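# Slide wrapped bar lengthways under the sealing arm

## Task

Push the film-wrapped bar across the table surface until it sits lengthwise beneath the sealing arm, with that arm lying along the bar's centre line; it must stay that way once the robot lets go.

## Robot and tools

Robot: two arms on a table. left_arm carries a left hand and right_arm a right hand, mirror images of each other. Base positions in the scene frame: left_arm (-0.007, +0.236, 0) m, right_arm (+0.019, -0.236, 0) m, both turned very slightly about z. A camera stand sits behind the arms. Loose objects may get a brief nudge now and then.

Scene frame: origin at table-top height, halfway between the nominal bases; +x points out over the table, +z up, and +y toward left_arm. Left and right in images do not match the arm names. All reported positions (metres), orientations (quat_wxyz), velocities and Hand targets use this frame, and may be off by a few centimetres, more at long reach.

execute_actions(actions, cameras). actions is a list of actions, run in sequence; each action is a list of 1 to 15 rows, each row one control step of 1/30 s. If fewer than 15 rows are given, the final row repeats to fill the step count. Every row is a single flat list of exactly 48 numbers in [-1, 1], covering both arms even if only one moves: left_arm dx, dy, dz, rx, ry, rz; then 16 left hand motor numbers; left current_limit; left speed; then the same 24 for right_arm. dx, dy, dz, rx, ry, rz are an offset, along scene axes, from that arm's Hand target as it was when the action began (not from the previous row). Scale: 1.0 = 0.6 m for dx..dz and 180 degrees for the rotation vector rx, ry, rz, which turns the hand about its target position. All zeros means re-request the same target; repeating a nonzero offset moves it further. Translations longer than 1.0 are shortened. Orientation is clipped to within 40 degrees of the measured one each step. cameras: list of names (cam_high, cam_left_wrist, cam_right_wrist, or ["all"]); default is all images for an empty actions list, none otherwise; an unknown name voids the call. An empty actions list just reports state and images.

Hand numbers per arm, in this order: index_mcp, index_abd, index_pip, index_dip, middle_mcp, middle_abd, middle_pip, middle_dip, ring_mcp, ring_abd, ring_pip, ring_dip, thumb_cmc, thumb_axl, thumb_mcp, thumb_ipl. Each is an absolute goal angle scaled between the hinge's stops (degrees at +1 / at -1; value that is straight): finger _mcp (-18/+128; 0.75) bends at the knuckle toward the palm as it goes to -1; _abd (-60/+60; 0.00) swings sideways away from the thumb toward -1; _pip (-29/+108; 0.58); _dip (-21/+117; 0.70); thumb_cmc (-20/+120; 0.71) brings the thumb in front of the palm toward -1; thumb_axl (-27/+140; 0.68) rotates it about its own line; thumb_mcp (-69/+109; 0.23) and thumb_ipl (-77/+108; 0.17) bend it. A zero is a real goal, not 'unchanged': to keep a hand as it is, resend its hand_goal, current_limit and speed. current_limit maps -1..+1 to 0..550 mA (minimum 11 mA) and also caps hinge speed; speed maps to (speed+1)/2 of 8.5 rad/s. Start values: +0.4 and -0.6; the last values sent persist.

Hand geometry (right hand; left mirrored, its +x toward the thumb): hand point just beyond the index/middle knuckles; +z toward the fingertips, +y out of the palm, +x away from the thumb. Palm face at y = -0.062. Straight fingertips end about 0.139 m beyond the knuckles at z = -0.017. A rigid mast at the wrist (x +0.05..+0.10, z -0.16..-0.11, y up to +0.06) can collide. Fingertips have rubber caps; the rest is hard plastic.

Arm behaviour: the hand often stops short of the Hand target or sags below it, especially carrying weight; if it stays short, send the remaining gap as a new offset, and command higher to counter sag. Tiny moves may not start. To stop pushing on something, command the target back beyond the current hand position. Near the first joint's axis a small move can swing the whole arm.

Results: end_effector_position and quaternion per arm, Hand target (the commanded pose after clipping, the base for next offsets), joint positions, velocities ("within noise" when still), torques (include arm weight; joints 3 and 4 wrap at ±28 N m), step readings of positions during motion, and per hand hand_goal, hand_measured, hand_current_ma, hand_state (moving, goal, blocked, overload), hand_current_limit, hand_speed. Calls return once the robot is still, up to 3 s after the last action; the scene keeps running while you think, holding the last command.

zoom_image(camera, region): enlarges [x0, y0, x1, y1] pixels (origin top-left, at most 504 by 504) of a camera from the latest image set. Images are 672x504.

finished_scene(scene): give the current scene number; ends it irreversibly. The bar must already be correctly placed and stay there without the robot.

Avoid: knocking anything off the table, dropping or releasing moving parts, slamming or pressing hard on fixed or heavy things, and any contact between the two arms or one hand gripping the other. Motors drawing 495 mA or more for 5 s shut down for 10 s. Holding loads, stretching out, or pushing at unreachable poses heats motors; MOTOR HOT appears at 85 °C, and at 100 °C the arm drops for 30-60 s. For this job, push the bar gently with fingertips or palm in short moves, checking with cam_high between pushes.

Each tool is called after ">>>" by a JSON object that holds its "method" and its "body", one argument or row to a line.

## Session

>>> {"method": "execute_actions", "body": {
  "actions": []
}}

>>> {"method": "zoom_image", "body": {
  "camera": "cam_high",
  "region": [270, 120, 500, 310]
}}

Scene clock: 0.00 s.
left_arm: end_effector_position=(+0.6655, +0.3561, +0.2698) hand_goal=(+0.754, +0.000, +0.576, +0.696, +0.754, +0.000, +0.576, +0.696, +0.754, +0.000, +0.576, +0.696, +0.714, +0.678, +0.226, +0.168) hand_measured=(+0.754, +0.000, +0.576, +0.696, +0.754, +0.000, +0.576, +0.696, +0.754, +0.000, +0.576, +0.696, +0.714, +0.678, +0.226, +0.168) hand_current_ma=(+0, +0, +0, +0, +0, +0, +0, +0, +0, +0, +0, +0, +0, +0, +0, +0) hand_state=(goal, goal, goal, goal, goal, goal, goal, goal, goal, goal, goal, goal, goal, goal, goal, goal) hand_current_limit=0.40 hand_speed=-0.60 end_effector_quat_wxyz=(-0.454, +0.887, +0.054, +0.067) | right_arm: end_effector_position=(+0.2036, -0.0086, +0.1896) hand_goal=(+0.754, +0.000, +0.576, +0.696, +0.754, +0.000, +0.576, +0.696, +0.754, +0.000, +0.576, +0.696, +0.714, +0.678, +0.226, +0.168) hand_measured=(+0.754, +0.000, +0.576, +0.696, +0.754, +0.000, +0.576, +0.696, +0.754, +0.000, +0.576, +0.696, +0.714, +0.678, +0.226, +0.168) hand_current_ma=(+0, +0, +0, +0, +0, +0, +0, +0, +0, +0, +0, +0, +0, +0, +0, +0) hand_state=(goal, goal, goal, goal, goal, goal, goal, goal, goal, goal, goal, goal, goal, goal, goal, goal) hand_current_limit=0.40 hand_speed=-0.60 end_effector_quat_wxyz=(-0.144, +0.558, +0.813, +0.083)
Joint positions: left_arm=[0.028 1.976 2.121 -1.531 -0.941 1.59] | right_arm=[0.899 0.819 0.773 -1.364 -0.293 0.591]
Joint velocities: within noise
Joint torques (N m): no reading
Heat: left arm: hottest elbow 34 °C; right arm: hottest elbow 33 °C.
Hand target: left_arm +0.6701, +0.3565, +0.2889; -0.454, +0.885, +0.063, +0.086 | right_arm +0.2072, -0.0037, +0.2004; -0.143, +0.556, +0.814, +0.094
camera_calibration:
cam_left_wrist: T_world_to_cam=[[-0.840786, 0.328358, 0.430419, 0.293774], [0.346671, -0.284102, 0.893927, -0.414069], [0.415811, 0.900815, 0.125037, -0.507986], [0, 0, 0, 1]] pos_world=[0.601773, 0.243501, 0.307219]
cam_right_wrist: T_world_to_cam=[[0.863816, -0.409306, -0.293753, -0.090173], [-0.221836, -0.83251, 0.507657, -0.0990534], [-0.452339, -0.373357, -0.809934, 0.364778], [0, 0, 0, 1]] pos_world=[0.220922, 0.0168211, 0.319243]

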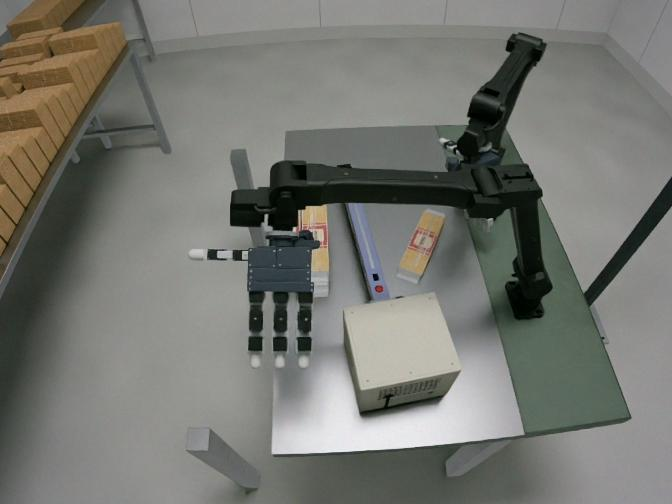

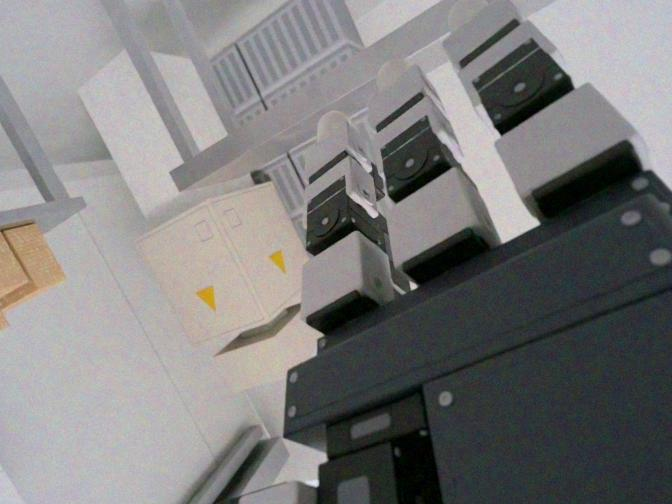

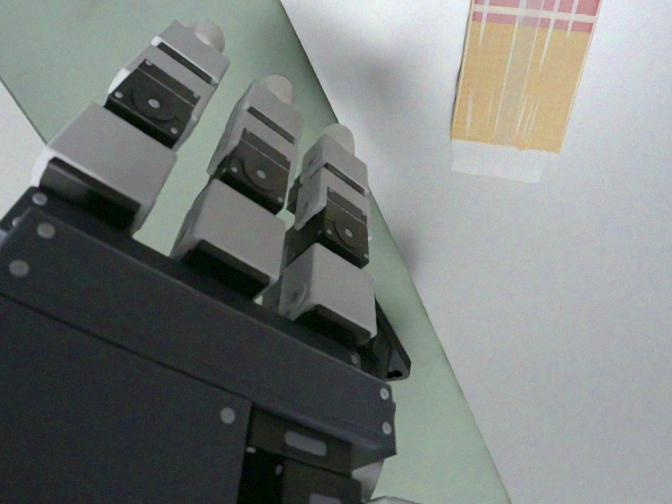

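Scaled by 2.191.

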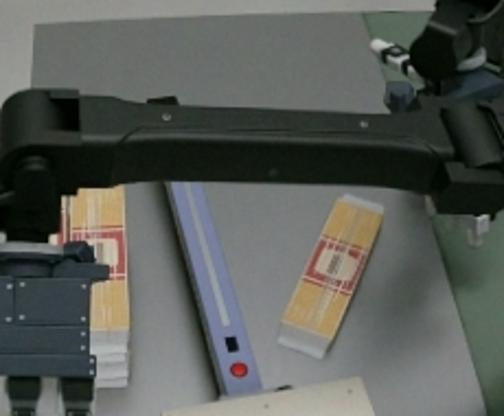

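>>> {"method": "execute_actions", "body": {
  "actions": [
    [[0,0,0,0,0,0,0.75,0,0.58,0.7,0.75,0,0.58,0.7,0.75,0,0.58,0.7,0.71,0.68,0.23,0.17,0.4,-0.6,-0.004,-0.009,-0.004,-0.0525,-0.0156,-0.032,0.75,0,0.58,0.7,0.75,0,0.58,0.7,0.75,0,0.58,0.7,0.71,0.68,0.23,0.17,0.4,-0.6]],
    [[0,0,0,0,0,0,0.75,0,0.58,0.7,0.75,0,0.58,0.7,0.75,0,0.58,0.7,0.71,0.68,0.23,0.17,0.4,-0.6,0,0,-0.004,-0.0525,-0.0156,-0.032,0.75,0,0.58,0.7,0.75,0,0.58,0.7,0.75,0,0.58,0.7,0.71,0.68,0.23,0.17,0.4,-0.6]]
  ],
  "cameras": ["cam_high", "cam_right_wrist"]
}}

>>> {"method": "zoom_image", "body": {
  "camera": "cam_high",
  "region": [340, 140, 520, 310]
}}

Scene clock: 108.27 s.
left_arm: end_effector_position=(+0.6655, +0.3561, +0.2698) hand_goal=(+0.750, +0.000, +0.580, +0.700, +0.750, +0.000, +0.580, +0.700, +0.750, +0.000, +0.580, +0.700, +0.710, +0.680, +0.230, +0.170) hand_measured=(+0.744, +0.000, +0.576, +0.696, +0.742, +0.000, +0.576, +0.696, +0.744, +0.000, +0.576, +0.696, +0.704, +0.678, +0.226, +0.168) hand_current_ma=(-11, +0, -5, -4, -12, +0, -5, -5, -12, +0, -5, -4, -8, -3, -8, -4) hand_state=(goal, goal, goal, goal, goal, goal, goal, goal, goal, goal, goal, goal, goal, goal, goal, goal) hand_current_limit=0.40 hand_speed=-0.60 end_effector_quat_wxyz=(-0.454, +0.887, +0.054, +0.067) | right_arm: end_effector_position=(+0.2016, -0.0194, +0.1793) hand_goal=(+0.750, +0.000, +0.580, +0.700, +0.750, +0.000, +0.580, +0.700, +0.750, +0.000, +0.580, +0.700, +0.710, +0.680, +0.230, +0.170) hand_measured=(+0.750, +0.000, +0.578, +0.698, +0.750, +0.000, +0.578, +0.698, +0.750, +0.000, +0.578, +0.698, +0.712, +0.678, +0.224, +0.168) hand_current_ma=(+0, +0, -4, -5, +0, +0, -3, -4, -1, +0, -3, -5, +3, -4, -16, -5) hand_state=(goal, goal, goal, goal, goal, goal, goal, goal, goal, goal, goal, goal, goal, goal, goal, goal) hand_current_limit=0.40 hand_speed=-0.60 end_effector_quat_wxyz=(+0.001, +0.642, +0.767, -0.011)
Joint positions: left_arm=[0.028 1.976 2.121 -1.531 -0.941 1.59] | right_arm=[1.132 0.993 0.843 -1.444 -0.004 0.992]
Joint torques (N m): left_arm=[-0.03 -17.96 9.66 0.77 -0.97 -0.05] | right_arm=[1.67 -1.9 14.24 -0.47 0.4 0.23]
Heat: left arm: hottest elbow 45 °C; right arm: hottest elbow 47 °C.
Hand target: left_arm +0.6701, +0.3565, +0.2889; -0.454, +0.885, +0.063, +0.086 | right_arm +0.2048, -0.0090, +0.1956; +0.000, +0.645, +0.764, +0.000
Off the commanded pose: left_arm 0.020 m, 2 deg | right_arm 0.019 m, 1 deg.
Step readings (end_effector_position of left_arm | right_arm):
0: (+0.6655, +0.3561, +0.2698) | (+0.2036, -0.0086, +0.1896)
1: (+0.6655, +0.3561, +0.2698) | (+0.2040, -0.0090, +0.1896)
2: (+0.6655, +0.3561, +0.2698) | (+0.2061, -0.0112, +0.1895)
4: (+0.6655, +0.3561, +0.2698) | (+0.2092, -0.0159, +0.1885)
8: (+0.6655, +0.3561, +0.2698) | (+0.2016, -0.0143, +0.1819)
15: (+0.6655, +0.3561, +0.2698) | (+0.2008, -0.0171, +0.1790)
16: (+0.6655, +0.3561, +0.2698) | (+0.2012, -0.0177, +0.1795)
17: (+0.6655, +0.3561, +0.2698) | (+0.2025, -0.0192, +0.1807)
19: (+0.6655, +0.3561, +0.2698) | (+0.2063, -0.0210, +0.1842)
23: (+0.6655, +0.3561, +0.2698) | (+0.2029, -0.0126, +0.1826)
30: (+0.6655, +0.3561, +0.2698) | (+0.2013, -0.0177, +0.1779)
camera_calibration:
cam_right_wrist: T_world_to_cam=[[0.783083, -0.621049, -0.0328359, -0.130521], [-0.418833, -0.565665, 0.710353, -0.094727], [-0.459738, -0.542513, -0.703079, 0.330578], [0, 0, 0, 1]] pos_world=[0.214513, 0.0446995, 0.295427]
Images, in order (width x height): cam_high 672x504, cam_right_wrist 672x504.

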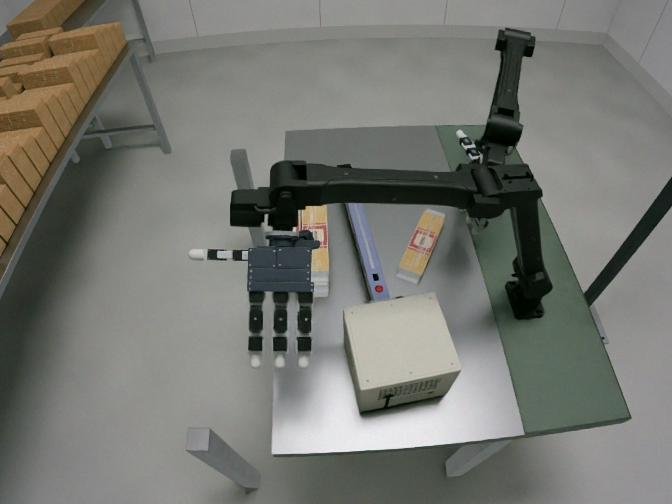

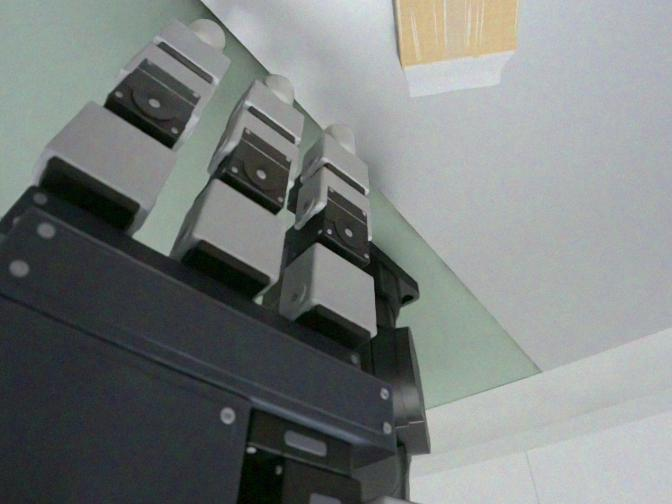

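Scaled by 2.800.

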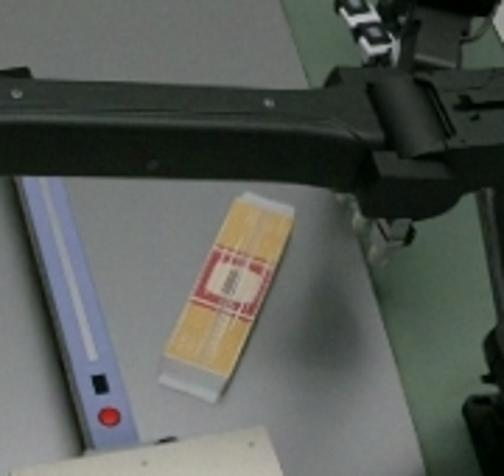

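>>> {"method": "zoom_image", "body": {
  "camera": "cam_right_wrist",
  "region": [370, 0, 550, 130]
}}

>>> {"method": "zoom_image", "body": {
  "camera": "cam_high",
  "region": [400, 190, 520, 290]
}}

Scaled by 2.800.

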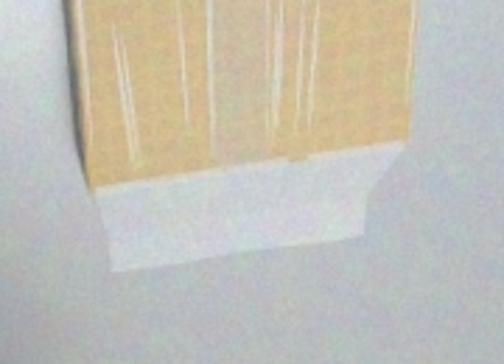

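Scaled by 4.200.

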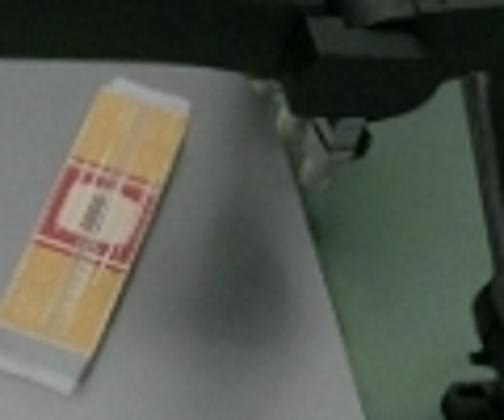

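>>> {"method": "execute_actions", "body": {
  "actions": [
    [[0,0,0,0,0,0,0.75,0,0.58,0.7,0.75,0,0.58,0.7,0.75,0,0.58,0.7,0.71,0.68,0.23,0.17,0.4,-0.6,0,0.037,-0.03,0,0,0,0.75,0,0.58,0.7,0.75,0,0.58,0.7,0.75,0,0.58,0.7,0.71,0.68,0.23,0.17,0.4,-0.6]],
    [[0,0,0,0,0,0,0.75,0,0.58,0.7,0.75,0,0.58,0.7,0.75,0,0.58,0.7,0.71,0.68,0.23,0.17,0.4,-0.6,0,0,-0.018,0,0,0,0.75,0,0.58,0.7,0.75,0,0.58,0.7,0.75,0,0.58,0.7,0.71,0.68,0.23,0.17,0.4,-0.6]],
    [[0,0,0,0,0,0,0.75,0,0.58,0.7,0.75,0,0.58,0.7,0.75,0,0.58,0.7,0.71,0.68,0.23,0.17,0.4,-0.6,0,0,-0.012,0,0,0,0.75,0,0.58,0.7,0.75,0,0.58,0.7,0.75,0,0.58,0.7,0.71,0.68,0.23,0.17,0.4,-0.6]]
  ],
  "cameras": ["cam_high", "cam_right_wrist"]
}}

>>> {"method": "zoom_image", "body": {
  "camera": "cam_high",
  "region": [400, 190, 520, 290]
}}

Scene clock: 182.33 s.
left_arm: end_effector_position=(+0.6655, +0.3561, +0.2698) hand_goal=(+0.750, +0.000, +0.580, +0.700, +0.750, +0.000, +0.580, +0.700, +0.750, +0.000, +0.580, +0.700, +0.710, +0.680, +0.230, +0.170) hand_measured=(+0.744, +0.000, +0.576, +0.696, +0.742, +0.000, +0.576, +0.696, +0.744, +0.000, +0.576, +0.696, +0.704, +0.678, +0.226, +0.168) hand_current_ma=(-11, +0, -5, -4, -12, +0, -5, -5, -12, +0, -5, -4, -8, -3, -8, -4) hand_state=(goal, goal, goal, goal, goal, goal, goal, goal, goal, goal, goal, goal, goal, goal, goal, goal) hand_current_limit=0.40 hand_speed=-0.60 end_effector_quat_wxyz=(-0.454, +0.887, +0.054, +0.067) | right_arm: end_effector_position=(+0.2051, +0.0084, +0.1618) hand_goal=(+0.750, +0.000, +0.580, +0.700, +0.750, +0.000, +0.580, +0.700, +0.750, +0.000, +0.580, +0.700, +0.710, +0.680, +0.230, +0.170) hand_measured=(+0.750, +0.000, +0.578, +0.698, +0.750, +0.000, +0.578, +0.698, +0.750, +0.000, +0.578, +0.698, +0.712, +0.678, +0.224, +0.168) hand_current_ma=(+0, +0, -4, -5, +0, +0, -3, -4, -1, +0, -3, -5, +3, -4, -16, -5) hand_state=(goal, goal, goal, goal, goal, goal, goal, goal, goal, goal, goal, goal, goal, goal, goal, goal) hand_current_limit=0.40 hand_speed=-0.60 end_effector_quat_wxyz=(-0.001, +0.643, +0.766, -0.001)
Joint positions: left_arm=[0.028 1.976 2.121 -1.531 -0.941 1.59] | right_arm=[1.161 1.069 0.843 -1.346 -0.003 1.025]
Joint torques (N m): left_arm=[0.03 -17.85 9.66 0.79 -0.97 -0.05] | right_arm=[1.55 -2.9 10.21 0.84 0.34 0.21]
Heat: left arm: hottest elbow 46 °C; right arm: hottest elbow 47 °C.
Hand target: left_arm +0.6701, +0.3565, +0.2889; -0.454, +0.885, +0.063, +0.086 | right_arm +0.2048, +0.0131, +0.1596; +0.000, +0.645, +0.764, +0.000
Off the commanded pose: left_arm 0.020 m, 2 deg | right_arm 0.005 m, 0 deg.
Step readings (end_effector_position of left_arm | right_arm):
0: (+0.6655, +0.3561, +0.2698) | (+0.2016, -0.0194, +0.1793)
1: (+0.6655, +0.3561, +0.2698) | (+0.2015, -0.0195, +0.1793)
2: (+0.6655, +0.3561, +0.2698) | (+0.2012, -0.0192, +0.1789)
4: (+0.6655, +0.3561, +0.2698) | (+0.2007, -0.0160, +0.1762)
8: (+0.6655, +0.3561, +0.2698) | (+0.2000, -0.0065, +0.1666)
15: (+0.6655, +0.3561, +0.2698) | (+0.2003, -0.0036, +0.1626)
16: (+0.6655, +0.3561, +0.2698) | (+0.2003, -0.0037, +0.1626)
17: (+0.6655, +0.3561, +0.2698) | (+0.2005, -0.0032, +0.1627)
19: (+0.6655, +0.3561, +0.2698) | (+0.2014, -0.0010, +0.1628)
23: (+0.6655, +0.3561, +0.2698) | (+0.2027, +0.0022, +0.1631)
30: (+0.6655, +0.3561, +0.2698) | (+0.2032, +0.0034, +0.1629)
31: (+0.6655, +0.3561, +0.2698) | (+0.2032, +0.0035, +0.1628)
32: (+0.6655, +0.3561, +0.2698) | (+0.2033, +0.0038, +0.1628)
34: (+0.6655, +0.3561, +0.2698) | (+0.2039, +0.0054, +0.1626)
38: (+0.6655, +0.3561, +0.2698) | (+0.2048, +0.0077, +0.1620)
45: (+0.6655, +0.3561, +0.2698) | (+0.2051, +0.0084, +0.1618)
camera_calibration:
cam_right_wrist: T_world_to_cam=[[0.781297, -0.623061, -0.0370225, -0.115543], [-0.427786, -0.577734, 0.695142, -0.0606166], [-0.454505, -0.527274, -0.717919, 0.336133], [0, 0, 0, 1]] pos_world=[0.217117, 0.0702232, 0.279175]
Images, in order (width x height): cam_high 672x504, cam_right_wrist 672x504.

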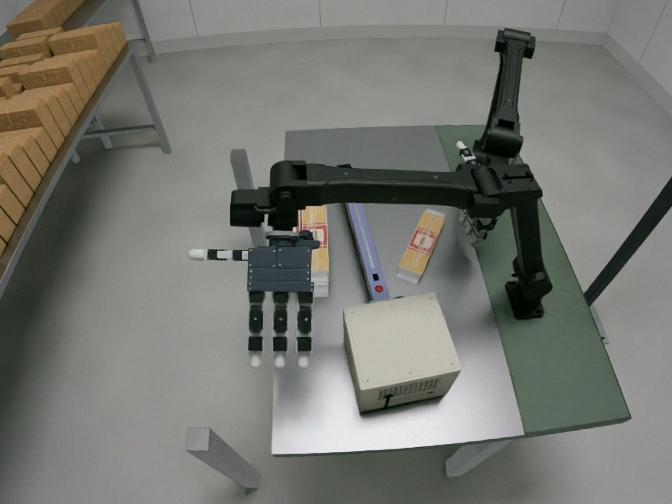

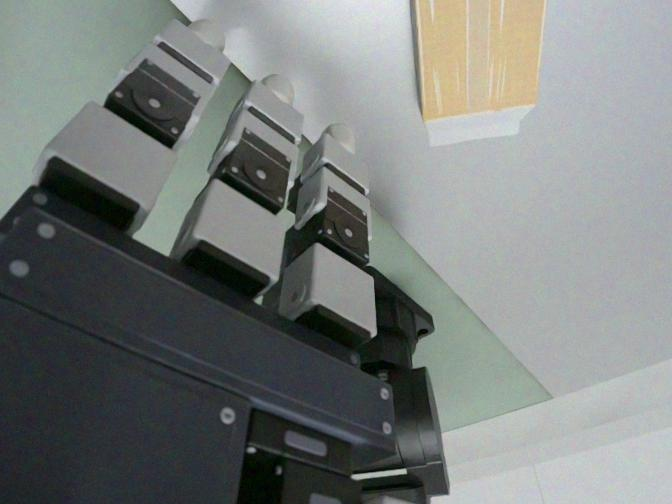

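Scaled by 4.200.

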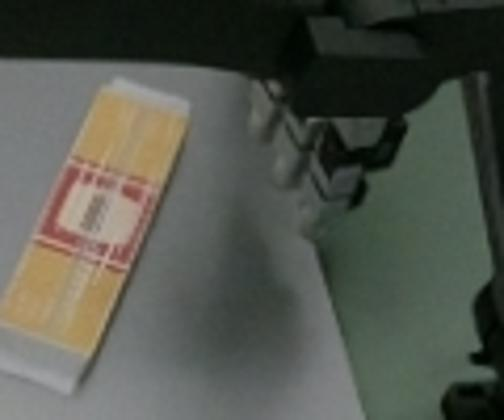

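>>> {"method": "execute_actions", "body": {
  "actions": [
    [[0,0,0,0,0,0,0.75,0,0.58,0.7,0.75,0,0.58,0.7,0.75,0,0.58,0.7,0.71,0.68,0.23,0.17,0.4,-0.6,0,0,-0.012,0,0,0,0.75,0,0.58,0.7,0.75,0,0.58,0.7,0.75,0,0.58,0.7,0.71,0.68,0.23,0.17,0.4,-0.6]],
    [[0,0,0,0,0,0,0.75,0,0.58,0.7,0.75,0,0.58,0.7,0.75,0,0.58,0.7,0.71,0.68,0.23,0.17,0.4,-0.6,0,0,-0.01,0,0,0,0.75,0,0.58,0.7,0.75,0,0.58,0.7,0.75,0,0.58,0.7,0.71,0.68,0.23,0.17,0.4,-0.6]]
  ]
}}

>>> {"method": "zoom_image", "body": {
  "camera": "cam_right_wrist",
  "region": [140, 0, 440, 220]
}}

Scene clock: 223.97 s.
left_arm: end_effector_position=(+0.6655, +0.3561, +0.2698) hand_goal=(+0.750, +0.000, +0.580, +0.700, +0.750, +0.000, +0.580, +0.700, +0.750, +0.000, +0.580, +0.700, +0.710, +0.680, +0.230, +0.170) hand_measured=(+0.744, +0.000, +0.576, +0.696, +0.742, +0.000, +0.576, +0.696, +0.744, +0.000, +0.576, +0.696, +0.704, +0.678, +0.226, +0.168) hand_current_ma=(-11, +0, -5, -4, -12, +0, -5, -5, -12, +0, -5, -4, -8, -3, -8, -4) hand_state=(goal, goal, goal, goal, goal, goal, goal, goal, goal, goal, goal, goal, goal, goal, goal, goal) hand_current_limit=0.40 hand_speed=-0.60 end_effector_quat_wxyz=(-0.454, +0.887, +0.054, +0.067) | right_arm: end_effector_position=(+0.2059, +0.0103, +0.1506) hand_goal=(+0.750, +0.000, +0.580, +0.700, +0.750, +0.000, +0.580, +0.700, +0.750, +0.000, +0.580, +0.700, +0.710, +0.680, +0.230, +0.170) hand_measured=(+0.750, +0.000, +0.578, +0.698, +0.750, +0.000, +0.578, +0.698, +0.750, +0.000, +0.578, +0.698, +0.712, +0.678, +0.224, +0.168) hand_current_ma=(+0, +0, -4, -5, +0, +0, -3, -4, -1, +0, -3, -5, +3, -4, -16, -5) hand_state=(goal, goal, goal, goal, goal, goal, goal, goal, goal, goal, goal, goal, goal, goal, goal, goal) hand_current_limit=0.40 hand_speed=-0.60 end_effector_quat_wxyz=(-0.002, +0.643, +0.766, +0.001)
Joint positions: left_arm=[0.028 1.976 2.121 -1.531 -0.941 1.59] | right_arm=[1.161 1.08 0.82 -1.307 -0.003 1.025]
Joint torques (N m): left_arm=[-0.03 -17.9 9.66 0.77 -0.97 -0.05] | right_arm=[1.61 -2.9 9.63 0.8 0.37 0.21]
Heat: left arm: hottest elbow 47 °C; right arm: hottest elbow 44 °C.
Hand target: left_arm +0.6701, +0.3565, +0.2889; -0.454, +0.885, +0.063, +0.086 | right_arm +0.2048, +0.0131, +0.1464; +0.000, +0.645, +0.764, +0.000
Off the commanded pose: left_arm 0.020 m, 2 deg | right_arm 0.005 m, 0 deg.
Step readings (end_effector_position of left_arm | right_arm):
0: (+0.6655, +0.3561, +0.2698) | (+0.2051, +0.0084, +0.1618)
1: (+0.6655, +0.3561, +0.2698) | (+0.2052, +0.0085, +0.1618)
2: (+0.6655, +0.3561, +0.2698) | (+0.2053, +0.0088, +0.1617)
4: (+0.6655, +0.3561, +0.2698) | (+0.2058, +0.0101, +0.1613)
8: (+0.6655, +0.3561, +0.2698) | (+0.2059, +0.0103, +0.1584)
15: (+0.6655, +0.3561, +0.2698) | (+0.2058, +0.0101, +0.1566)
16: (+0.6655, +0.3561, +0.2698) | (+0.2058, +0.0102, +0.1566)
17: (+0.6655, +0.3561, +0.2698) | (+0.2059, +0.0104, +0.1565)
19: (+0.6655, +0.3561, +0.2698) | (+0.2061, +0.0108, +0.1552)
23: (+0.6655, +0.3561, +0.2698) | (+0.2058, +0.0102, +0.1520)
30: (+0.6655, +0.3561, +0.2698) | (+0.2058, +0.0102, +0.1506)

Scaled by 1.680.
This view is cut from an older image: the scene may have changed since it was taken.

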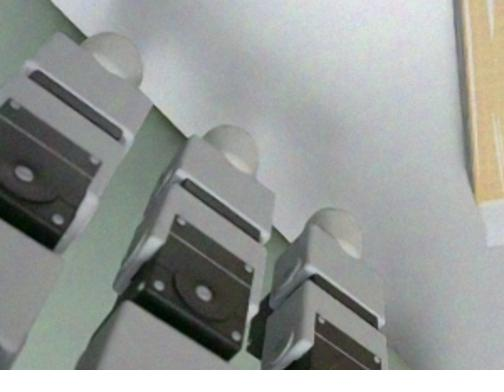

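>>> {"method": "execute_actions", "body": {
  "actions": [
    [[0,0,0,0,0,0,0.75,0,0.58,0.7,0.75,0,0.58,0.7,0.75,0,0.58,0.7,0.71,0.68,0.23,0.17,0.4,-0.6,0,0,-0.01,0,0,0,0.75,0,0.58,0.7,0.75,0,0.58,0.7,0.75,0,0.58,0.7,0.71,0.68,0.23,0.17,0.4,-0.6]],
    [[0,0,0,0,0,0,0.75,0,0.58,0.7,0.75,0,0.58,0.7,0.75,0,0.58,0.7,0.71,0.68,0.23,0.17,0.4,-0.6,0,0,-0.01,0,0,0,0.75,0,0.58,0.7,0.75,0,0.58,0.7,0.75,0,0.58,0.7,0.71,0.68,0.23,0.17,0.4,-0.6]]
  ],
  "cameras": ["cam_high", "cam_right_wrist"]
}}

>>> {"method": "zoom_image", "body": {
  "camera": "cam_high",
  "region": [400, 190, 520, 290]
}}

>>> {"method": "zoom_image", "body": {
  "camera": "cam_right_wrist",
  "region": [140, 0, 560, 220]
}}

Scene clock: 243.10 s.
left_arm: end_effector_position=(+0.6655, +0.3561, +0.2698) hand_goal=(+0.750, +0.000, +0.580, +0.700, +0.750, +0.000, +0.580, +0.700, +0.750, +0.000, +0.580, +0.700, +0.710, +0.680, +0.230, +0.170) hand_measured=(+0.744, +0.000, +0.576, +0.696, +0.742, +0.000, +0.576, +0.696, +0.744, +0.000, +0.576, +0.696, +0.704, +0.678, +0.226, +0.168) hand_current_ma=(-11, +0, -5, -4, -12, +0, -5, -5, -12, +0, -5, -4, -8, -3, -8, -4) hand_state=(goal, goal, goal, goal, goal, goal, goal, goal, goal, goal, goal, goal, goal, goal, goal, goal) hand_current_limit=0.40 hand_speed=-0.60 end_effector_quat_wxyz=(-0.454, +0.887, +0.054, +0.067) | right_arm: end_effector_position=(+0.2060, +0.0105, +0.1386) hand_goal=(+0.750, +0.000, +0.580, +0.700, +0.750, +0.000, +0.580, +0.700, +0.750, +0.000, +0.580, +0.700, +0.710, +0.680, +0.230, +0.170) hand_measured=(+0.750, +0.000, +0.578, +0.698, +0.750, +0.000, +0.578, +0.698, +0.750, +0.000, +0.578, +0.698, +0.712, +0.678, +0.224, +0.168) hand_current_ma=(+0, +0, -4, -5, +0, +0, -3, -4, -1, +0, -3, -5, +3, -4, -16, -5) hand_state=(goal, goal, goal, goal, goal, goal, goal, goal, goal, goal, goal, goal, goal, goal, goal, goal) hand_current_limit=0.40 hand_speed=-0.60 end_effector_quat_wxyz=(-0.002, +0.643, +0.766, +0.001)
Joint positions: left_arm=[0.028 1.976 2.121 -1.531 -0.941 1.59] | right_arm=[1.161 1.091 0.794 -1.27 -0.003 1.025]
Joint torques (N m): left_arm=[0.03 -17.85 9.66 0.8 -0.96 -0.05] | right_arm=[1.67 -2.9 9.58 0.7 0.39 0.19]
Heat: left arm: hottest elbow 47 °C; right arm: hottest elbow 43 °C.
Hand target: left_arm +0.6701, +0.3565, +0.2889; -0.454, +0.885, +0.063, +0.086 | right_arm +0.2049, +0.0132, +0.1344; +0.000, +0.645, +0.764, +0.000
Off the commanded pose: left_arm 0.020 m, 2 deg | right_arm 0.005 m, 0 deg.
Step readings (end_effector_position of left_arm | right_arm):
0: (+0.6655, +0.3561, +0.2698) | (+0.2059, +0.0103, +0.1506)
1: (+0.6655, +0.3561, +0.2698) | (+0.2059, +0.0103, +0.1506)
2: (+0.6655, +0.3561, +0.2698) | (+0.2059, +0.0105, +0.1505)
4: (+0.6655, +0.3561, +0.2698) | (+0.2061, +0.0108, +0.1492)
8: (+0.6655, +0.3561, +0.2698) | (+0.2058, +0.0102, +0.1459)
15: (+0.6655, +0.3561, +0.2698) | (+0.2059, +0.0103, +0.1446)
16: (+0.6655, +0.3561, +0.2698) | (+0.2059, +0.0104, +0.1446)
17: (+0.6655, +0.3561, +0.2698) | (+0.2059, +0.0105, +0.1444)
19: (+0.6655, +0.3561, +0.2698) | (+0.2061, +0.0110, +0.1432)
23: (+0.6655, +0.3561, +0.2698) | (+0.2059, +0.0103, +0.1400)
30: (+0.6655, +0.3561, +0.2698) | (+0.2059, +0.0104, +0.1386)
camera_calibration:
cam_right_wrist: T_world_to_cam=[[0.781361, -0.622887, -0.0385478, -0.11556], [-0.429041, -0.581, 0.691638, -0.042158], [-0.453209, -0.52388, -0.721215, 0.32107], [0, 0, 0, 1]] pos_world=[0.217718, 0.0717276, 0.256264]
Images, in order (width x height): cam_high 672x504, cam_right_wrist 672x504.

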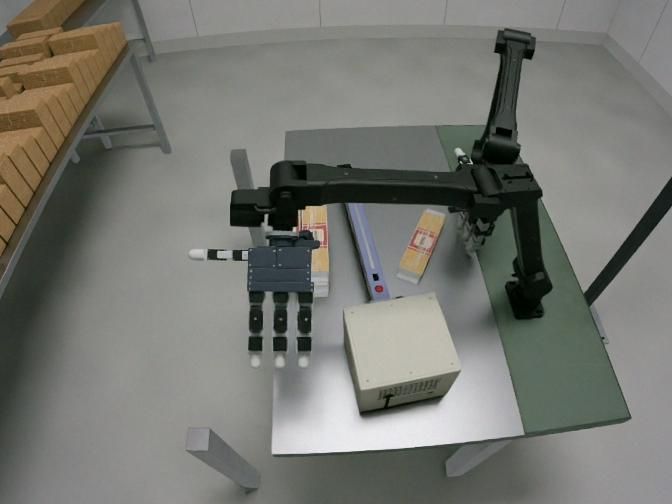

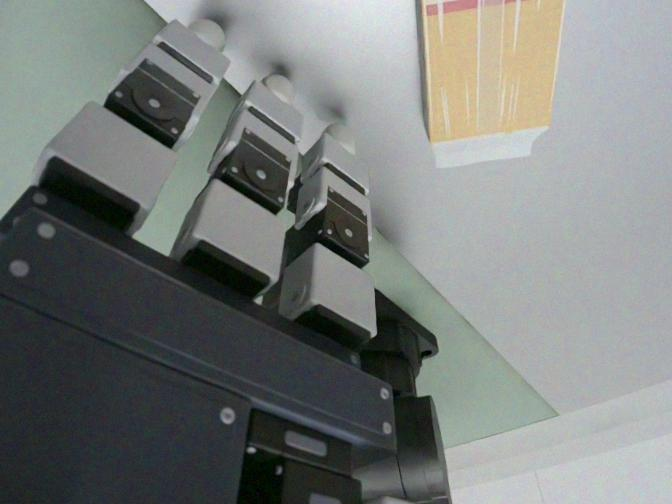

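Scaled by 4.200.

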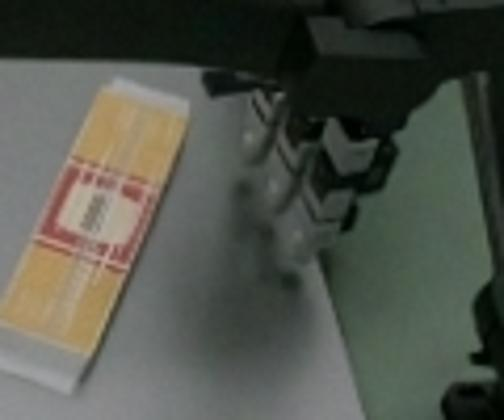

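Scaled by 1.200.

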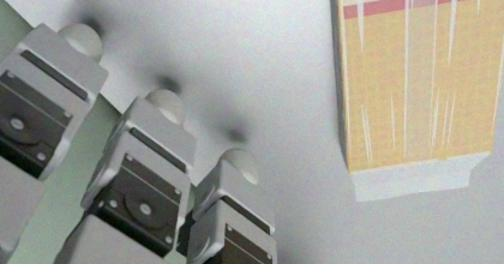

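>>> {"method": "execute_actions", "body": {
  "actions": [
    [[0,0,0,0,0,0,0.75,0,0.58,0.7,0.75,0,0.58,0.7,0.75,0,0.58,0.7,0.71,0.68,0.23,0.17,0.4,-0.6,0,0,-0.01,0,0,0,0.75,0,0.58,0.7,0.75,0,0.58,0.7,0.75,0,0.58,0.7,0.71,0.68,0.23,0.17,0.4,-0.6]],
    [[0,0,0,0,0,0,0.75,0,0.58,0.7,0.75,0,0.58,0.7,0.75,0,0.58,0.7,0.71,0.68,0.23,0.17,0.4,-0.6,0,0,-0.008,0,0,0,0.75,0,0.58,0.7,0.75,0,0.58,0.7,0.75,0,0.58,0.7,0.71,0.68,0.23,0.17,0.4,-0.6]]
  ],
  "cameras": ["cam_high", "cam_right_wrist"]
}}

>>> {"method": "zoom_image", "body": {
  "camera": "cam_high",
  "region": [400, 190, 520, 290]
}}

>>> {"method": "zoom_image", "body": {
  "camera": "cam_right_wrist",
  "region": [140, 0, 560, 220]
}}

Scene clock: 272.67 s.
left_arm: end_effector_position=(+0.6655, +0.3561, +0.2698) hand_goal=(+0.750, +0.000, +0.580, +0.700, +0.750, +0.000, +0.580, +0.700, +0.750, +0.000, +0.580, +0.700, +0.710, +0.680, +0.230, +0.170) hand_measured=(+0.744, +0.000, +0.576, +0.696, +0.742, +0.000, +0.576, +0.696, +0.744, +0.000, +0.576, +0.696, +0.704, +0.678, +0.226, +0.168) hand_current_ma=(-11, +0, -5, -4, -12, +0, -5, -5, -12, +0, -5, -4, -8, -3, -8, -4) hand_state=(goal, goal, goal, goal, goal, goal, goal, goal, goal, goal, goal, goal, goal, goal, goal, goal) hand_current_limit=0.40 hand_speed=-0.60 end_effector_quat_wxyz=(-0.454, +0.887, +0.054, +0.067) | right_arm: end_effector_position=(+0.2060, +0.0105, +0.1281) hand_goal=(+0.750, +0.000, +0.580, +0.700, +0.750, +0.000, +0.580, +0.700, +0.750, +0.000, +0.580, +0.700, +0.710, +0.680, +0.230, +0.170) hand_measured=(+0.750, +0.000, +0.578, +0.698, +0.750, +0.000, +0.578, +0.698, +0.750, +0.000, +0.578, +0.698, +0.712, +0.678, +0.224, +0.168) hand_current_ma=(+0, +0, -4, -5, +0, +0, -3, -4, -1, +0, -3, -4, +3, -4, -16, -5) hand_state=(goal, goal, goal, goal, goal, goal, goal, goal, goal, goal, goal, goal, goal, goal, goal, goal) hand_current_limit=0.40 hand_speed=-0.60 end_effector_quat_wxyz=(-0.002, +0.643, +0.766, +0.001)
Joint positions: left_arm=[0.028 1.976 2.121 -1.531 -0.941 1.59] | right_arm=[1.161 1.101 0.773 -1.238 -0.003 1.025]
Joint torques (N m): left_arm=[0.03 -17.9 9.66 0.77 -0.97 -0.05] | right_arm=[1.79 -3.02 9.51 0.83 0.38 0.2]
Heat: left arm: hottest elbow 47 °C; right arm: hottest elbow 44 °C.
Hand target: left_arm +0.6701, +0.3565, +0.2889; -0.454, +0.885, +0.063, +0.086 | right_arm +0.2049, +0.0132, +0.1236; +0.000, +0.645, +0.764, +0.000
Off the commanded pose: left_arm 0.020 m, 2 deg | right_arm 0.005 m, 0 deg.
Step readings (end_effector_position of left_arm | right_arm):
0: (+0.6655, +0.3561, +0.2698) | (+0.2060, +0.0105, +0.1386)
1: (+0.6655, +0.3561, +0.2698) | (+0.2060, +0.0105, +0.1386)
2: (+0.6655, +0.3561, +0.2698) | (+0.2060, +0.0107, +0.1385)
4: (+0.6655, +0.3561, +0.2698) | (+0.2062, +0.0111, +0.1373)
8: (+0.6655, +0.3561, +0.2698) | (+0.2059, +0.0105, +0.1340)
15: (+0.6655, +0.3561, +0.2698) | (+0.2060, +0.0105, +0.1327)
16: (+0.6655, +0.3561, +0.2698) | (+0.2060, +0.0106, +0.1327)
17: (+0.6655, +0.3561, +0.2698) | (+0.2061, +0.0108, +0.1326)
19: (+0.6655, +0.3561, +0.2698) | (+0.2062, +0.0112, +0.1317)
23: (+0.6655, +0.3561, +0.2698) | (+0.2060, +0.0106, +0.1291)
30: (+0.6655, +0.3561, +0.2698) | (+0.2060, +0.0105, +0.1281)
camera_calibration:
cam_right_wrist: T_world_to_cam=[[0.781361, -0.622887, -0.0385478, -0.115961], [-0.429041, -0.581, 0.691638, -0.0349649], [-0.453209, -0.52388, -0.721215, 0.313569], [0, 0, 0, 1]] pos_world=[0.217718, 0.0717276, 0.245864]
Images, in order (width x height): cam_high 672x504, cam_right_wrist 672x504.

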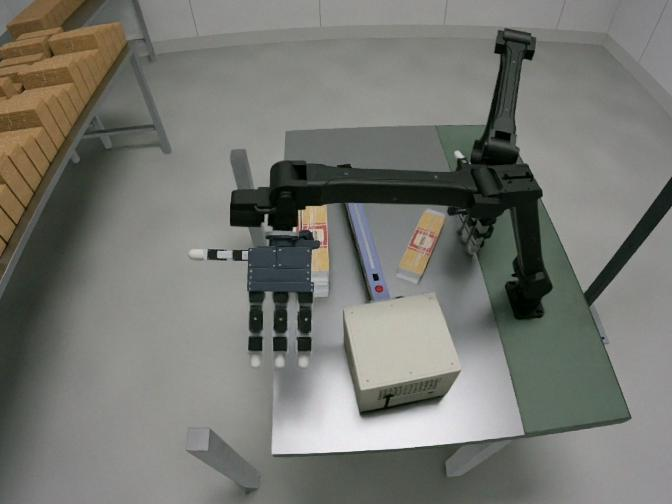

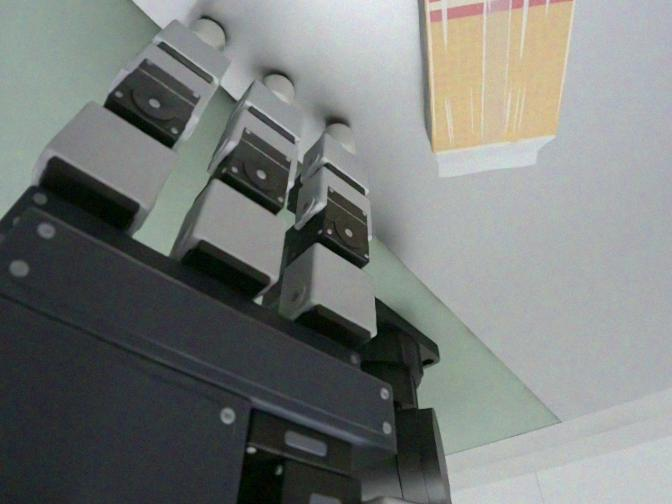

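Scaled by 4.200.

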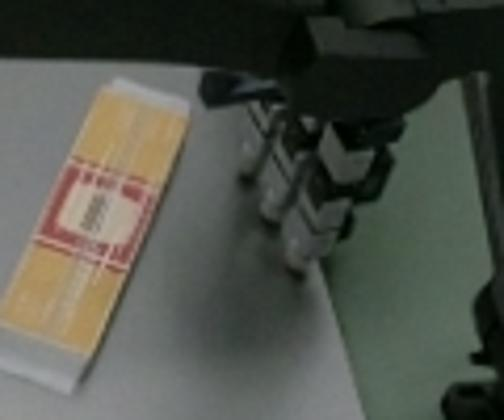

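Scaled by 1.200.

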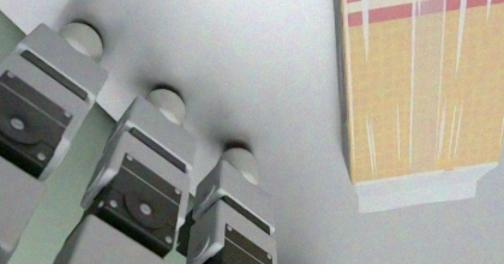

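>>> {"method": "execute_actions", "body": {
  "actions": [
    [[0,0,0,0,0,0,0.75,0,0.58,0.7,0.75,0,0.58,0.7,0.75,0,0.58,0.7,0.71,0.68,0.23,0.17,0.4,-0.6,0.037,0.004,0.025,0,0,0,0.75,0,0.58,0.7,0.75,0,0.58,0.7,0.75,0,0.58,0.7,0.71,0.68,0.23,0.17,0.4,-0.6]]
  ]
}}

Scene clock: 293.50 s.
left_arm: end_effector_position=(+0.6655, +0.3561, +0.2698) hand_goal=(+0.750, +0.000, +0.580, +0.700, +0.750, +0.000, +0.580, +0.700, +0.750, +0.000, +0.580, +0.700, +0.710, +0.680, +0.230, +0.170) hand_measured=(+0.744, +0.000, +0.576, +0.696, +0.742, +0.000, +0.576, +0.696, +0.744, +0.000, +0.576, +0.696, +0.704, +0.678, +0.226, +0.168) hand_current_ma=(-11, +0, -5, -4, -12, +0, -5, -5, -12, +0, -5, -4, -8, -3, -8, -4) hand_state=(goal, goal, goal, goal, goal, goal, goal, goal, goal, goal, goal, goal, goal, goal, goal, goal) hand_current_limit=0.40 hand_speed=-0.60 end_effector_quat_wxyz=(-0.454, +0.887, +0.054, +0.067) | right_arm: end_effector_position=(+0.2184, +0.0067, +0.1280) hand_goal=(+0.750, +0.000, +0.580, +0.700, +0.750, +0.000, +0.580, +0.700, +0.750, +0.000, +0.580, +0.700, +0.710, +0.680, +0.230, +0.170) hand_measured=(+0.750, +0.000, +0.578, +0.698, +0.750, +0.000, +0.578, +0.698, +0.758, -0.006, +0.586, +0.702, +0.712, +0.678, +0.224, +0.168) hand_current_ma=(+0, +0, -4, -5, +0, +0, -3, -4, +20, -11, +10, +4, +3, -4, -16, -5) hand_state=(goal, goal, goal, goal, goal, goal, goal, goal, goal, goal, goal, goal, goal, goal, goal, goal) hand_current_limit=0.40 hand_speed=-0.60 end_effector_quat_wxyz=(-0.001, +0.645, +0.764, -0.004)
Joint positions: left_arm=[0.028 1.976 2.121 -1.531 -0.941 1.59] | right_arm=[1.113 1.115 0.783 -1.247 -0.004 0.981]
Joint torques (N m): left_arm=[0.03 -17.85 9.66 0.79 -0.97 -0.05] | right_arm=[-0.03 -2.73 13.37 -0.49 0.45 -0.08]
Heat: left arm: hottest elbow 47 °C; right arm: hottest elbow 44 °C.
Hand target: left_arm +0.6701, +0.3565, +0.2889; -0.454, +0.885, +0.063, +0.086 | right_arm +0.2271, +0.0156, +0.1386; +0.000, +0.645, +0.764, +0.000
Off the commanded pose: left_arm 0.020 m, 2 deg | right_arm 0.016 m, 1 deg.
Step readings (end_effector_position of left_arm | right_arm):
0: (+0.6655, +0.3561, +0.2698) | (+0.2060, +0.0105, +0.1281)
1: (+0.6655, +0.3561, +0.2698) | (+0.2060, +0.0105, +0.1281)
2: (+0.6655, +0.3561, +0.2698) | (+0.2062, +0.0104, +0.1280)
4: (+0.6655, +0.3561, +0.2698) | (+0.2084, +0.0094, +0.1276)
8: (+0.6655, +0.3561, +0.2698) | (+0.2152, +0.0066, +0.1279)
15: (+0.6655, +0.3561, +0.2698) | (+0.2183, +0.0062, +0.1280)

>>> {"method": "execute_actions", "body": {
  "actions": [
    [[0,0,0,0,0,0,0.75,0,0.58,0.7,0.75,0,0.58,0.7,0.75,0,0.58,0.7,0.71,0.68,0.23,0.17,0.4,-0.6,0.037,0.005,0.019,0,0,0,0.75,0,0.58,0.7,0.75,0,0.58,0.7,0.75,0,0.58,0.7,0.71,0.68,0.23,0.17,0.4,-0.6]],
    [[0,0,0,0,0,0,0.75,0,0.58,0.7,0.75,0,0.58,0.7,0.75,0,0.58,0.7,0.71,0.68,0.23,0.17,0.4,-0.6,0.037,0.005,0.006,0,0,0,0.75,0,0.58,0.7,0.75,0,0.58,0.7,0.75,0,0.58,0.7,0.71,0.68,0.23,0.17,0.4,-0.6]]
  ]
}}

Scene clock: 305.63 s.
left_arm: end_effector_position=(+0.6655, +0.3561, +0.2698) hand_goal=(+0.750, +0.000, +0.580, +0.700, +0.750, +0.000, +0.580, +0.700, +0.750, +0.000, +0.580, +0.700, +0.710, +0.680, +0.230, +0.170) hand_measured=(+0.744, +0.000, +0.576, +0.696, +0.742, +0.000, +0.576, +0.696, +0.744, +0.000, +0.576, +0.696, +0.704, +0.678, +0.226, +0.168) hand_current_ma=(-11, +0, -5, -4, -12, +0, -5, -5, -12, +0, -5, -4, -8, -3, -8, -4) hand_state=(goal, goal, goal, goal, goal, goal, goal, goal, goal, goal, goal, goal, goal, goal, goal, goal) hand_current_limit=0.40 hand_speed=-0.60 end_effector_quat_wxyz=(-0.454, +0.887, +0.054, +0.067) | right_arm: end_effector_position=(+0.2616, +0.0104, +0.1411) hand_goal=(+0.750, +0.000, +0.580, +0.700, +0.750, +0.000, +0.580, +0.700, +0.750, +0.000, +0.580, +0.700, +0.710, +0.680, +0.230, +0.170) hand_measured=(+0.754, +0.000, +0.582, +0.700, +0.750, +0.000, +0.578, +0.698, +0.750, -0.004, +0.582, +0.702, +0.712, +0.678, +0.224, +0.168) hand_current_ma=(+9, -1, +4, +0, +0, +0, -3, -4, +0, -4, +3, +4, +3, -4, -16, -5) hand_state=(goal, goal, goal, goal, goal, goal, goal, goal, goal, goal, goal, goal, goal, goal, goal, goal) hand_current_limit=0.40 hand_speed=-0.60 end_effector_quat_wxyz=(+0.001, +0.647, +0.762, -0.008)
Joint positions: left_arm=[0.028 1.976 2.121 -1.531 -0.941 1.59] | right_arm=[0.989 1.178 0.866 -1.275 0 0.863]
Joint torques (N m): left_arm=[0.09 -17.85 9.66 0.79 -0.97 -0.05] | right_arm=[0.38 -4.07 13.91 -0.42 0.32 -0.06]
Heat: left arm: hottest elbow 47 °C; right arm: hottest elbow 46 °C.
Hand target: left_arm +0.6701, +0.3565, +0.2889; -0.454, +0.885, +0.063, +0.086 | right_arm +0.2714, +0.0215, +0.1535; +0.000, +0.645, +0.764, +0.000
Off the commanded pose: left_arm 0.020 m, 2 deg | right_arm 0.019 m, 1 deg.
Step readings (end_effector_position of left_arm | right_arm):
0: (+0.6655, +0.3561, +0.2698) | (+0.2184, +0.0067, +0.1280)
1: (+0.6655, +0.3561, +0.2698) | (+0.2185, +0.0068, +0.1281)
2: (+0.6655, +0.3561, +0.2698) | (+0.2191, +0.0067, +0.1285)
4: (+0.6655, +0.3561, +0.2698) | (+0.2240, +0.0054, +0.1302)
8: (+0.6655, +0.3561, +0.2698) | (+0.2371, +0.0054, +0.1357)
15: (+0.6655, +0.3561, +0.2698) | (+0.2412, +0.0071, +0.1386)
16: (+0.6655, +0.3561, +0.2698) | (+0.2414, +0.0072, +0.1385)
17: (+0.6655, +0.3561, +0.2698) | (+0.2423, +0.0070, +0.1385)
19: (+0.6655, +0.3561, +0.2698) | (+0.2464, +0.0077, +0.1388)
23: (+0.6655, +0.3561, +0.2698) | (+0.2582, +0.0089, +0.1407)
30: (+0.6655, +0.3561, +0.2698) | (+0.2616, +0.0099, +0.1412)

>>> {"method": "execute_actions", "body": {
  "actions": [
    [[0,0,0,0,0,0,0.75,0,0.58,0.7,0.75,0,0.58,0.7,0.75,0,0.58,0.7,0.71,0.68,0.23,0.17,0.4,-0.6,-0.038,0,-0.037,0,0,0,0.75,0,0.58,0.7,0.75,0,0.58,0.7,0.75,0,0.58,0.7,0.71,0.68,0.23,0.17,0.4,-0.6]]
  ],
  "cameras": ["cam_high", "cam_right_wrist"]
}}

>>> {"method": "zoom_image", "body": {
  "camera": "cam_high",
  "region": [380, 190, 500, 290]
}}

Scene clock: 324.93 s.
left_arm: end_effector_position=(+0.6655, +0.3561, +0.2698) hand_goal=(+0.750, +0.000, +0.580, +0.700, +0.750, +0.000, +0.580, +0.700, +0.750, +0.000, +0.580, +0.700, +0.710, +0.680, +0.230, +0.170) hand_measured=(+0.744, +0.000, +0.576, +0.696, +0.742, +0.000, +0.576, +0.696, +0.744, +0.000, +0.576, +0.696, +0.704, +0.678, +0.226, +0.168) hand_current_ma=(-11, +0, -5, -4, -12, +0, -5, -5, -12, +0, -5, -4, -8, -3, -8, -4) hand_state=(goal, goal, goal, goal, goal, goal, goal, goal, goal, goal, goal, goal, goal, goal, goal, goal) hand_current_limit=0.40 hand_speed=-0.60 end_effector_quat_wxyz=(-0.454, +0.887, +0.054, +0.067) | right_arm: end_effector_position=(+0.2498, +0.0186, +0.1335) hand_goal=(+0.750, +0.000, +0.580, +0.700, +0.750, +0.000, +0.580, +0.700, +0.750, +0.000, +0.580, +0.700, +0.710, +0.680, +0.230, +0.170) hand_measured=(+0.750, +0.000, +0.582, +0.700, +0.750, +0.000, +0.578, +0.698, +0.750, -0.002, +0.582, +0.702, +0.712, +0.678, +0.224, +0.168) hand_current_ma=(+1, -1, +4, +0, +0, +0, -3, -4, +0, -4, +3, +4, +3, -4, -16, -5) hand_state=(goal, goal, goal, goal, goal, goal, goal, goal, goal, goal, goal, goal, goal, goal, goal, goal) hand_current_limit=0.40 hand_speed=-0.60 end_effector_quat_wxyz=(+0.000, +0.643, +0.766, -0.002)
Joint positions: left_arm=[0.028 1.976 2.121 -1.531 -0.941 1.59] | right_arm=[1.035 1.178 0.844 -1.241 -0.001 0.898]
Joint torques (N m): left_arm=[-0.03 -17.85 9.66 0.8 -0.97 -0.05] | right_arm=[1.55 -4.89 9.44 0.64 0.3 0.2]
Heat: left arm: hottest elbow 47 °C; right arm: hottest elbow 46 °C.
Hand target: left_arm +0.6701, +0.3565, +0.2889; -0.454, +0.885, +0.063, +0.086 | right_arm +0.2486, +0.0215, +0.1313; +0.000, +0.645, +0.764, +0.000
Off the commanded pose: left_arm 0.020 m, 2 deg | right_arm 0.004 m, 0 deg.
Step readings (end_effector_position of left_arm | right_arm):
0: (+0.6655, +0.3561, +0.2698) | (+0.2616, +0.0104, +0.1411)
1: (+0.6655, +0.3561, +0.2698) | (+0.2616, +0.0104, +0.1411)
2: (+0.6655, +0.3561, +0.2698) | (+0.2615, +0.0105, +0.1411)
4: (+0.6655, +0.3561, +0.2698) | (+0.2604, +0.0127, +0.1411)
8: (+0.6655, +0.3561, +0.2698) | (+0.2542, +0.0192, +0.1379)
15: (+0.6655, +0.3561, +0.2698) | (+0.2497, +0.0185, +0.1334)
camera_calibration:
cam_right_wrist: T_world_to_cam=[[0.782028, -0.622277, -0.0347037, -0.145681], [-0.427176, -0.575721, 0.697184, -0.0164426], [-0.453821, -0.530393, -0.716051, 0.341139], [0, 0, 0, 1]] pos_world=[0.261719, 0.0808177, 0.250681]
Images, in order (width x height): cam_high 672x504, cam_right_wrist 672x504.

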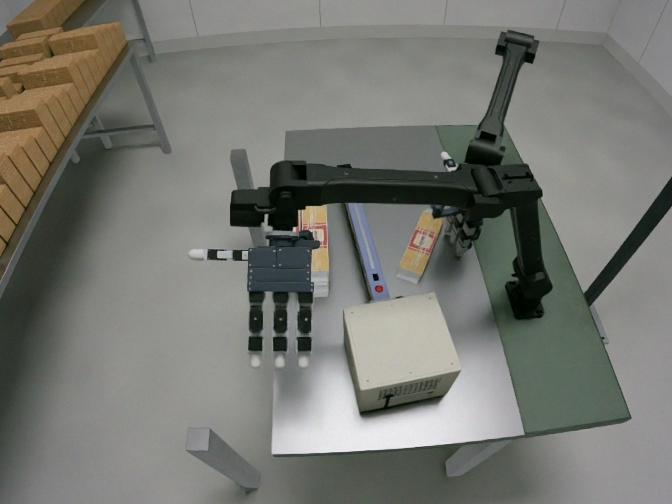

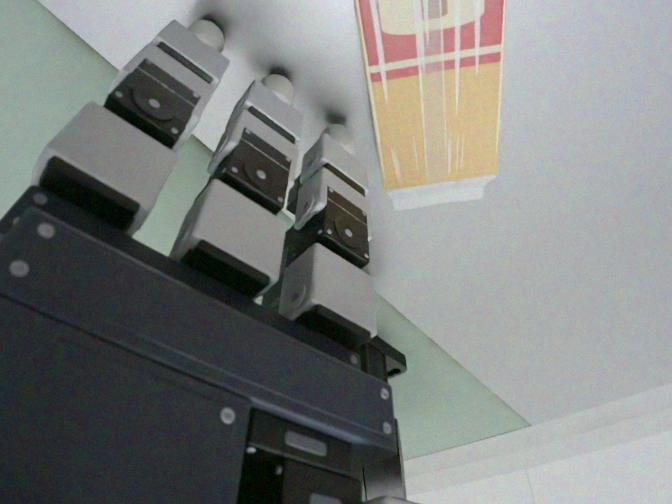

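Scaled by 4.200.

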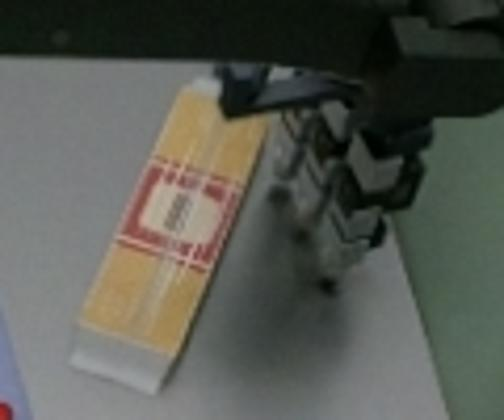

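>>> {"method": "execute_actions", "body": {
  "actions": [
    [[0,0,0,0,0,0,0.75,0,0.58,0.7,0.75,0,0.58,0.7,0.75,0,0.58,0.7,0.71,0.68,0.23,0.17,0.4,-0.6,0.037,0.003,0.013,0,0,0,0.75,0,0.58,0.7,0.75,0,0.58,0.7,0.75,0,0.58,0.7,0.71,0.68,0.23,0.17,0.4,-0.6]],
    [[0,0,0,0,0,0,0.75,0,0.58,0.7,0.75,0,0.58,0.7,0.75,0,0.58,0.7,0.71,0.68,0.23,0.17,0.4,-0.6,0.037,0.004,0,0,0,0,0.75,0,0.58,0.7,0.75,0,0.58,0.7,0.75,0,0.58,0.7,0.71,0.68,0.23,0.17,0.4,-0.6]]
  ],
  "cameras": ["cam_high"]
}}

>>> {"method": "zoom_image", "body": {
  "camera": "cam_high",
  "region": [360, 190, 480, 290]
}}

Scene clock: 339.27 s.
left_arm: end_effector_position=(+0.6655, +0.3561, +0.2698) hand_goal=(+0.750, +0.000, +0.580, +0.700, +0.750, +0.000, +0.580, +0.700, +0.750, +0.000, +0.580, +0.700, +0.710, +0.680, +0.230, +0.170) hand_measured=(+0.744, +0.000, +0.576, +0.696, +0.742, +0.000, +0.576, +0.696, +0.744, +0.000, +0.576, +0.696, +0.704, +0.678, +0.226, +0.168) hand_current_ma=(-11, +0, -5, -4, -12, +0, -5, -5, -12, +0, -5, -4, -8, -3, -8, -4) hand_state=(goal, goal, goal, goal, goal, goal, goal, goal, goal, goal, goal, goal, goal, goal, goal, goal) hand_current_limit=0.40 hand_speed=-0.60 end_effector_quat_wxyz=(-0.454, +0.887, +0.054, +0.067) | right_arm: end_effector_position=(+0.2790, +0.0137, +0.1284) hand_goal=(+0.750, +0.000, +0.580, +0.700, +0.750, +0.000, +0.580, +0.700, +0.750, +0.000, +0.580, +0.700, +0.710, +0.680, +0.230, +0.170) hand_measured=(+0.756, +0.000, +0.584, +0.700, +0.750, +0.000, +0.578, +0.698, +0.764, -0.002, +0.588, +0.704, +0.712, +0.678, +0.224, +0.168) hand_current_ma=(+13, -1, +7, +1, +0, +0, -3, -4, +33, -2, +15, +7, +2, -4, -16, -5) hand_state=(goal, goal, goal, goal, goal, goal, goal, goal, goal, goal, goal, goal, goal, goal, goal, goal) hand_current_limit=0.40 hand_speed=-0.60 end_effector_quat_wxyz=(-0.001, +0.646, +0.763, -0.013)
Joint positions: left_arm=[0.028 1.976 2.121 -1.531 -0.941 1.59] | right_arm=[0.944 1.23 0.875 -1.241 -0.004 0.813]
Joint torques (N m): left_arm=[0.03 -17.96 9.66 0.77 -0.97 -0.05] | right_arm=[0.15 -4.13 13.46 0.2 0.46 -0.08]
Heat: left arm: hottest elbow 47 °C; right arm: hottest elbow 45 °C.
Hand target: left_arm +0.6701, +0.3565, +0.2889; -0.454, +0.885, +0.063, +0.086 | right_arm +0.2930, +0.0258, +0.1392; +0.000, +0.645, +0.764, +0.000
Off the commanded pose: left_arm 0.020 m, 2 deg | right_arm 0.021 m, 2 deg.
Step readings (end_effector_position of left_arm | right_arm):
0: (+0.6655, +0.3561, +0.2698) | (+0.2498, +0.0185, +0.1335)
1: (+0.6655, +0.3561, +0.2698) | (+0.2498, +0.0185, +0.1335)
2: (+0.6655, +0.3561, +0.2698) | (+0.2499, +0.0184, +0.1335)
4: (+0.6655, +0.3561, +0.2698) | (+0.2513, +0.0176, +0.1331)
8: (+0.6655, +0.3561, +0.2698) | (+0.2579, +0.0126, +0.1300)
15: (+0.6655, +0.3561, +0.2698) | (+0.2605, +0.0118, +0.1288)
16: (+0.6655, +0.3561, +0.2698) | (+0.2606, +0.0118, +0.1288)
17: (+0.6655, +0.3561, +0.2698) | (+0.2618, +0.0116, +0.1288)
19: (+0.6655, +0.3561, +0.2698) | (+0.2652, +0.0121, +0.1285)
23: (+0.6655, +0.3561, +0.2698) | (+0.2757, +0.0126, +0.1285)
30: (+0.6655, +0.3561, +0.2698) | (+0.2790, +0.0135, +0.1284)
Images, in order (width x height): cam_high 672x504.

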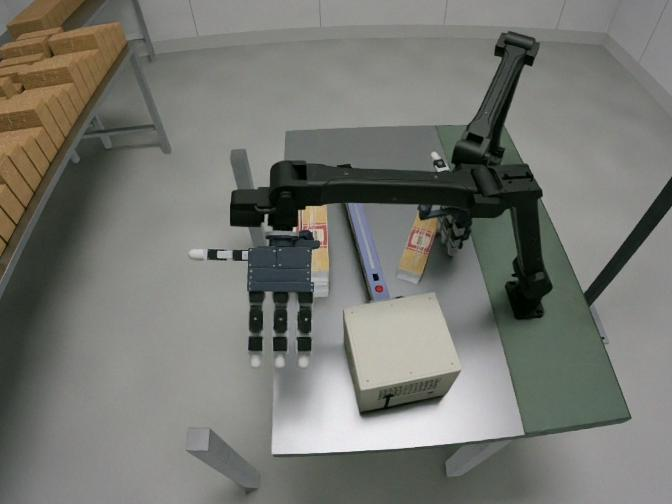

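Scaled by 4.200.

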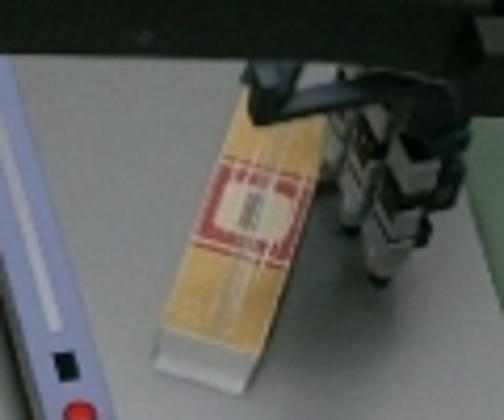

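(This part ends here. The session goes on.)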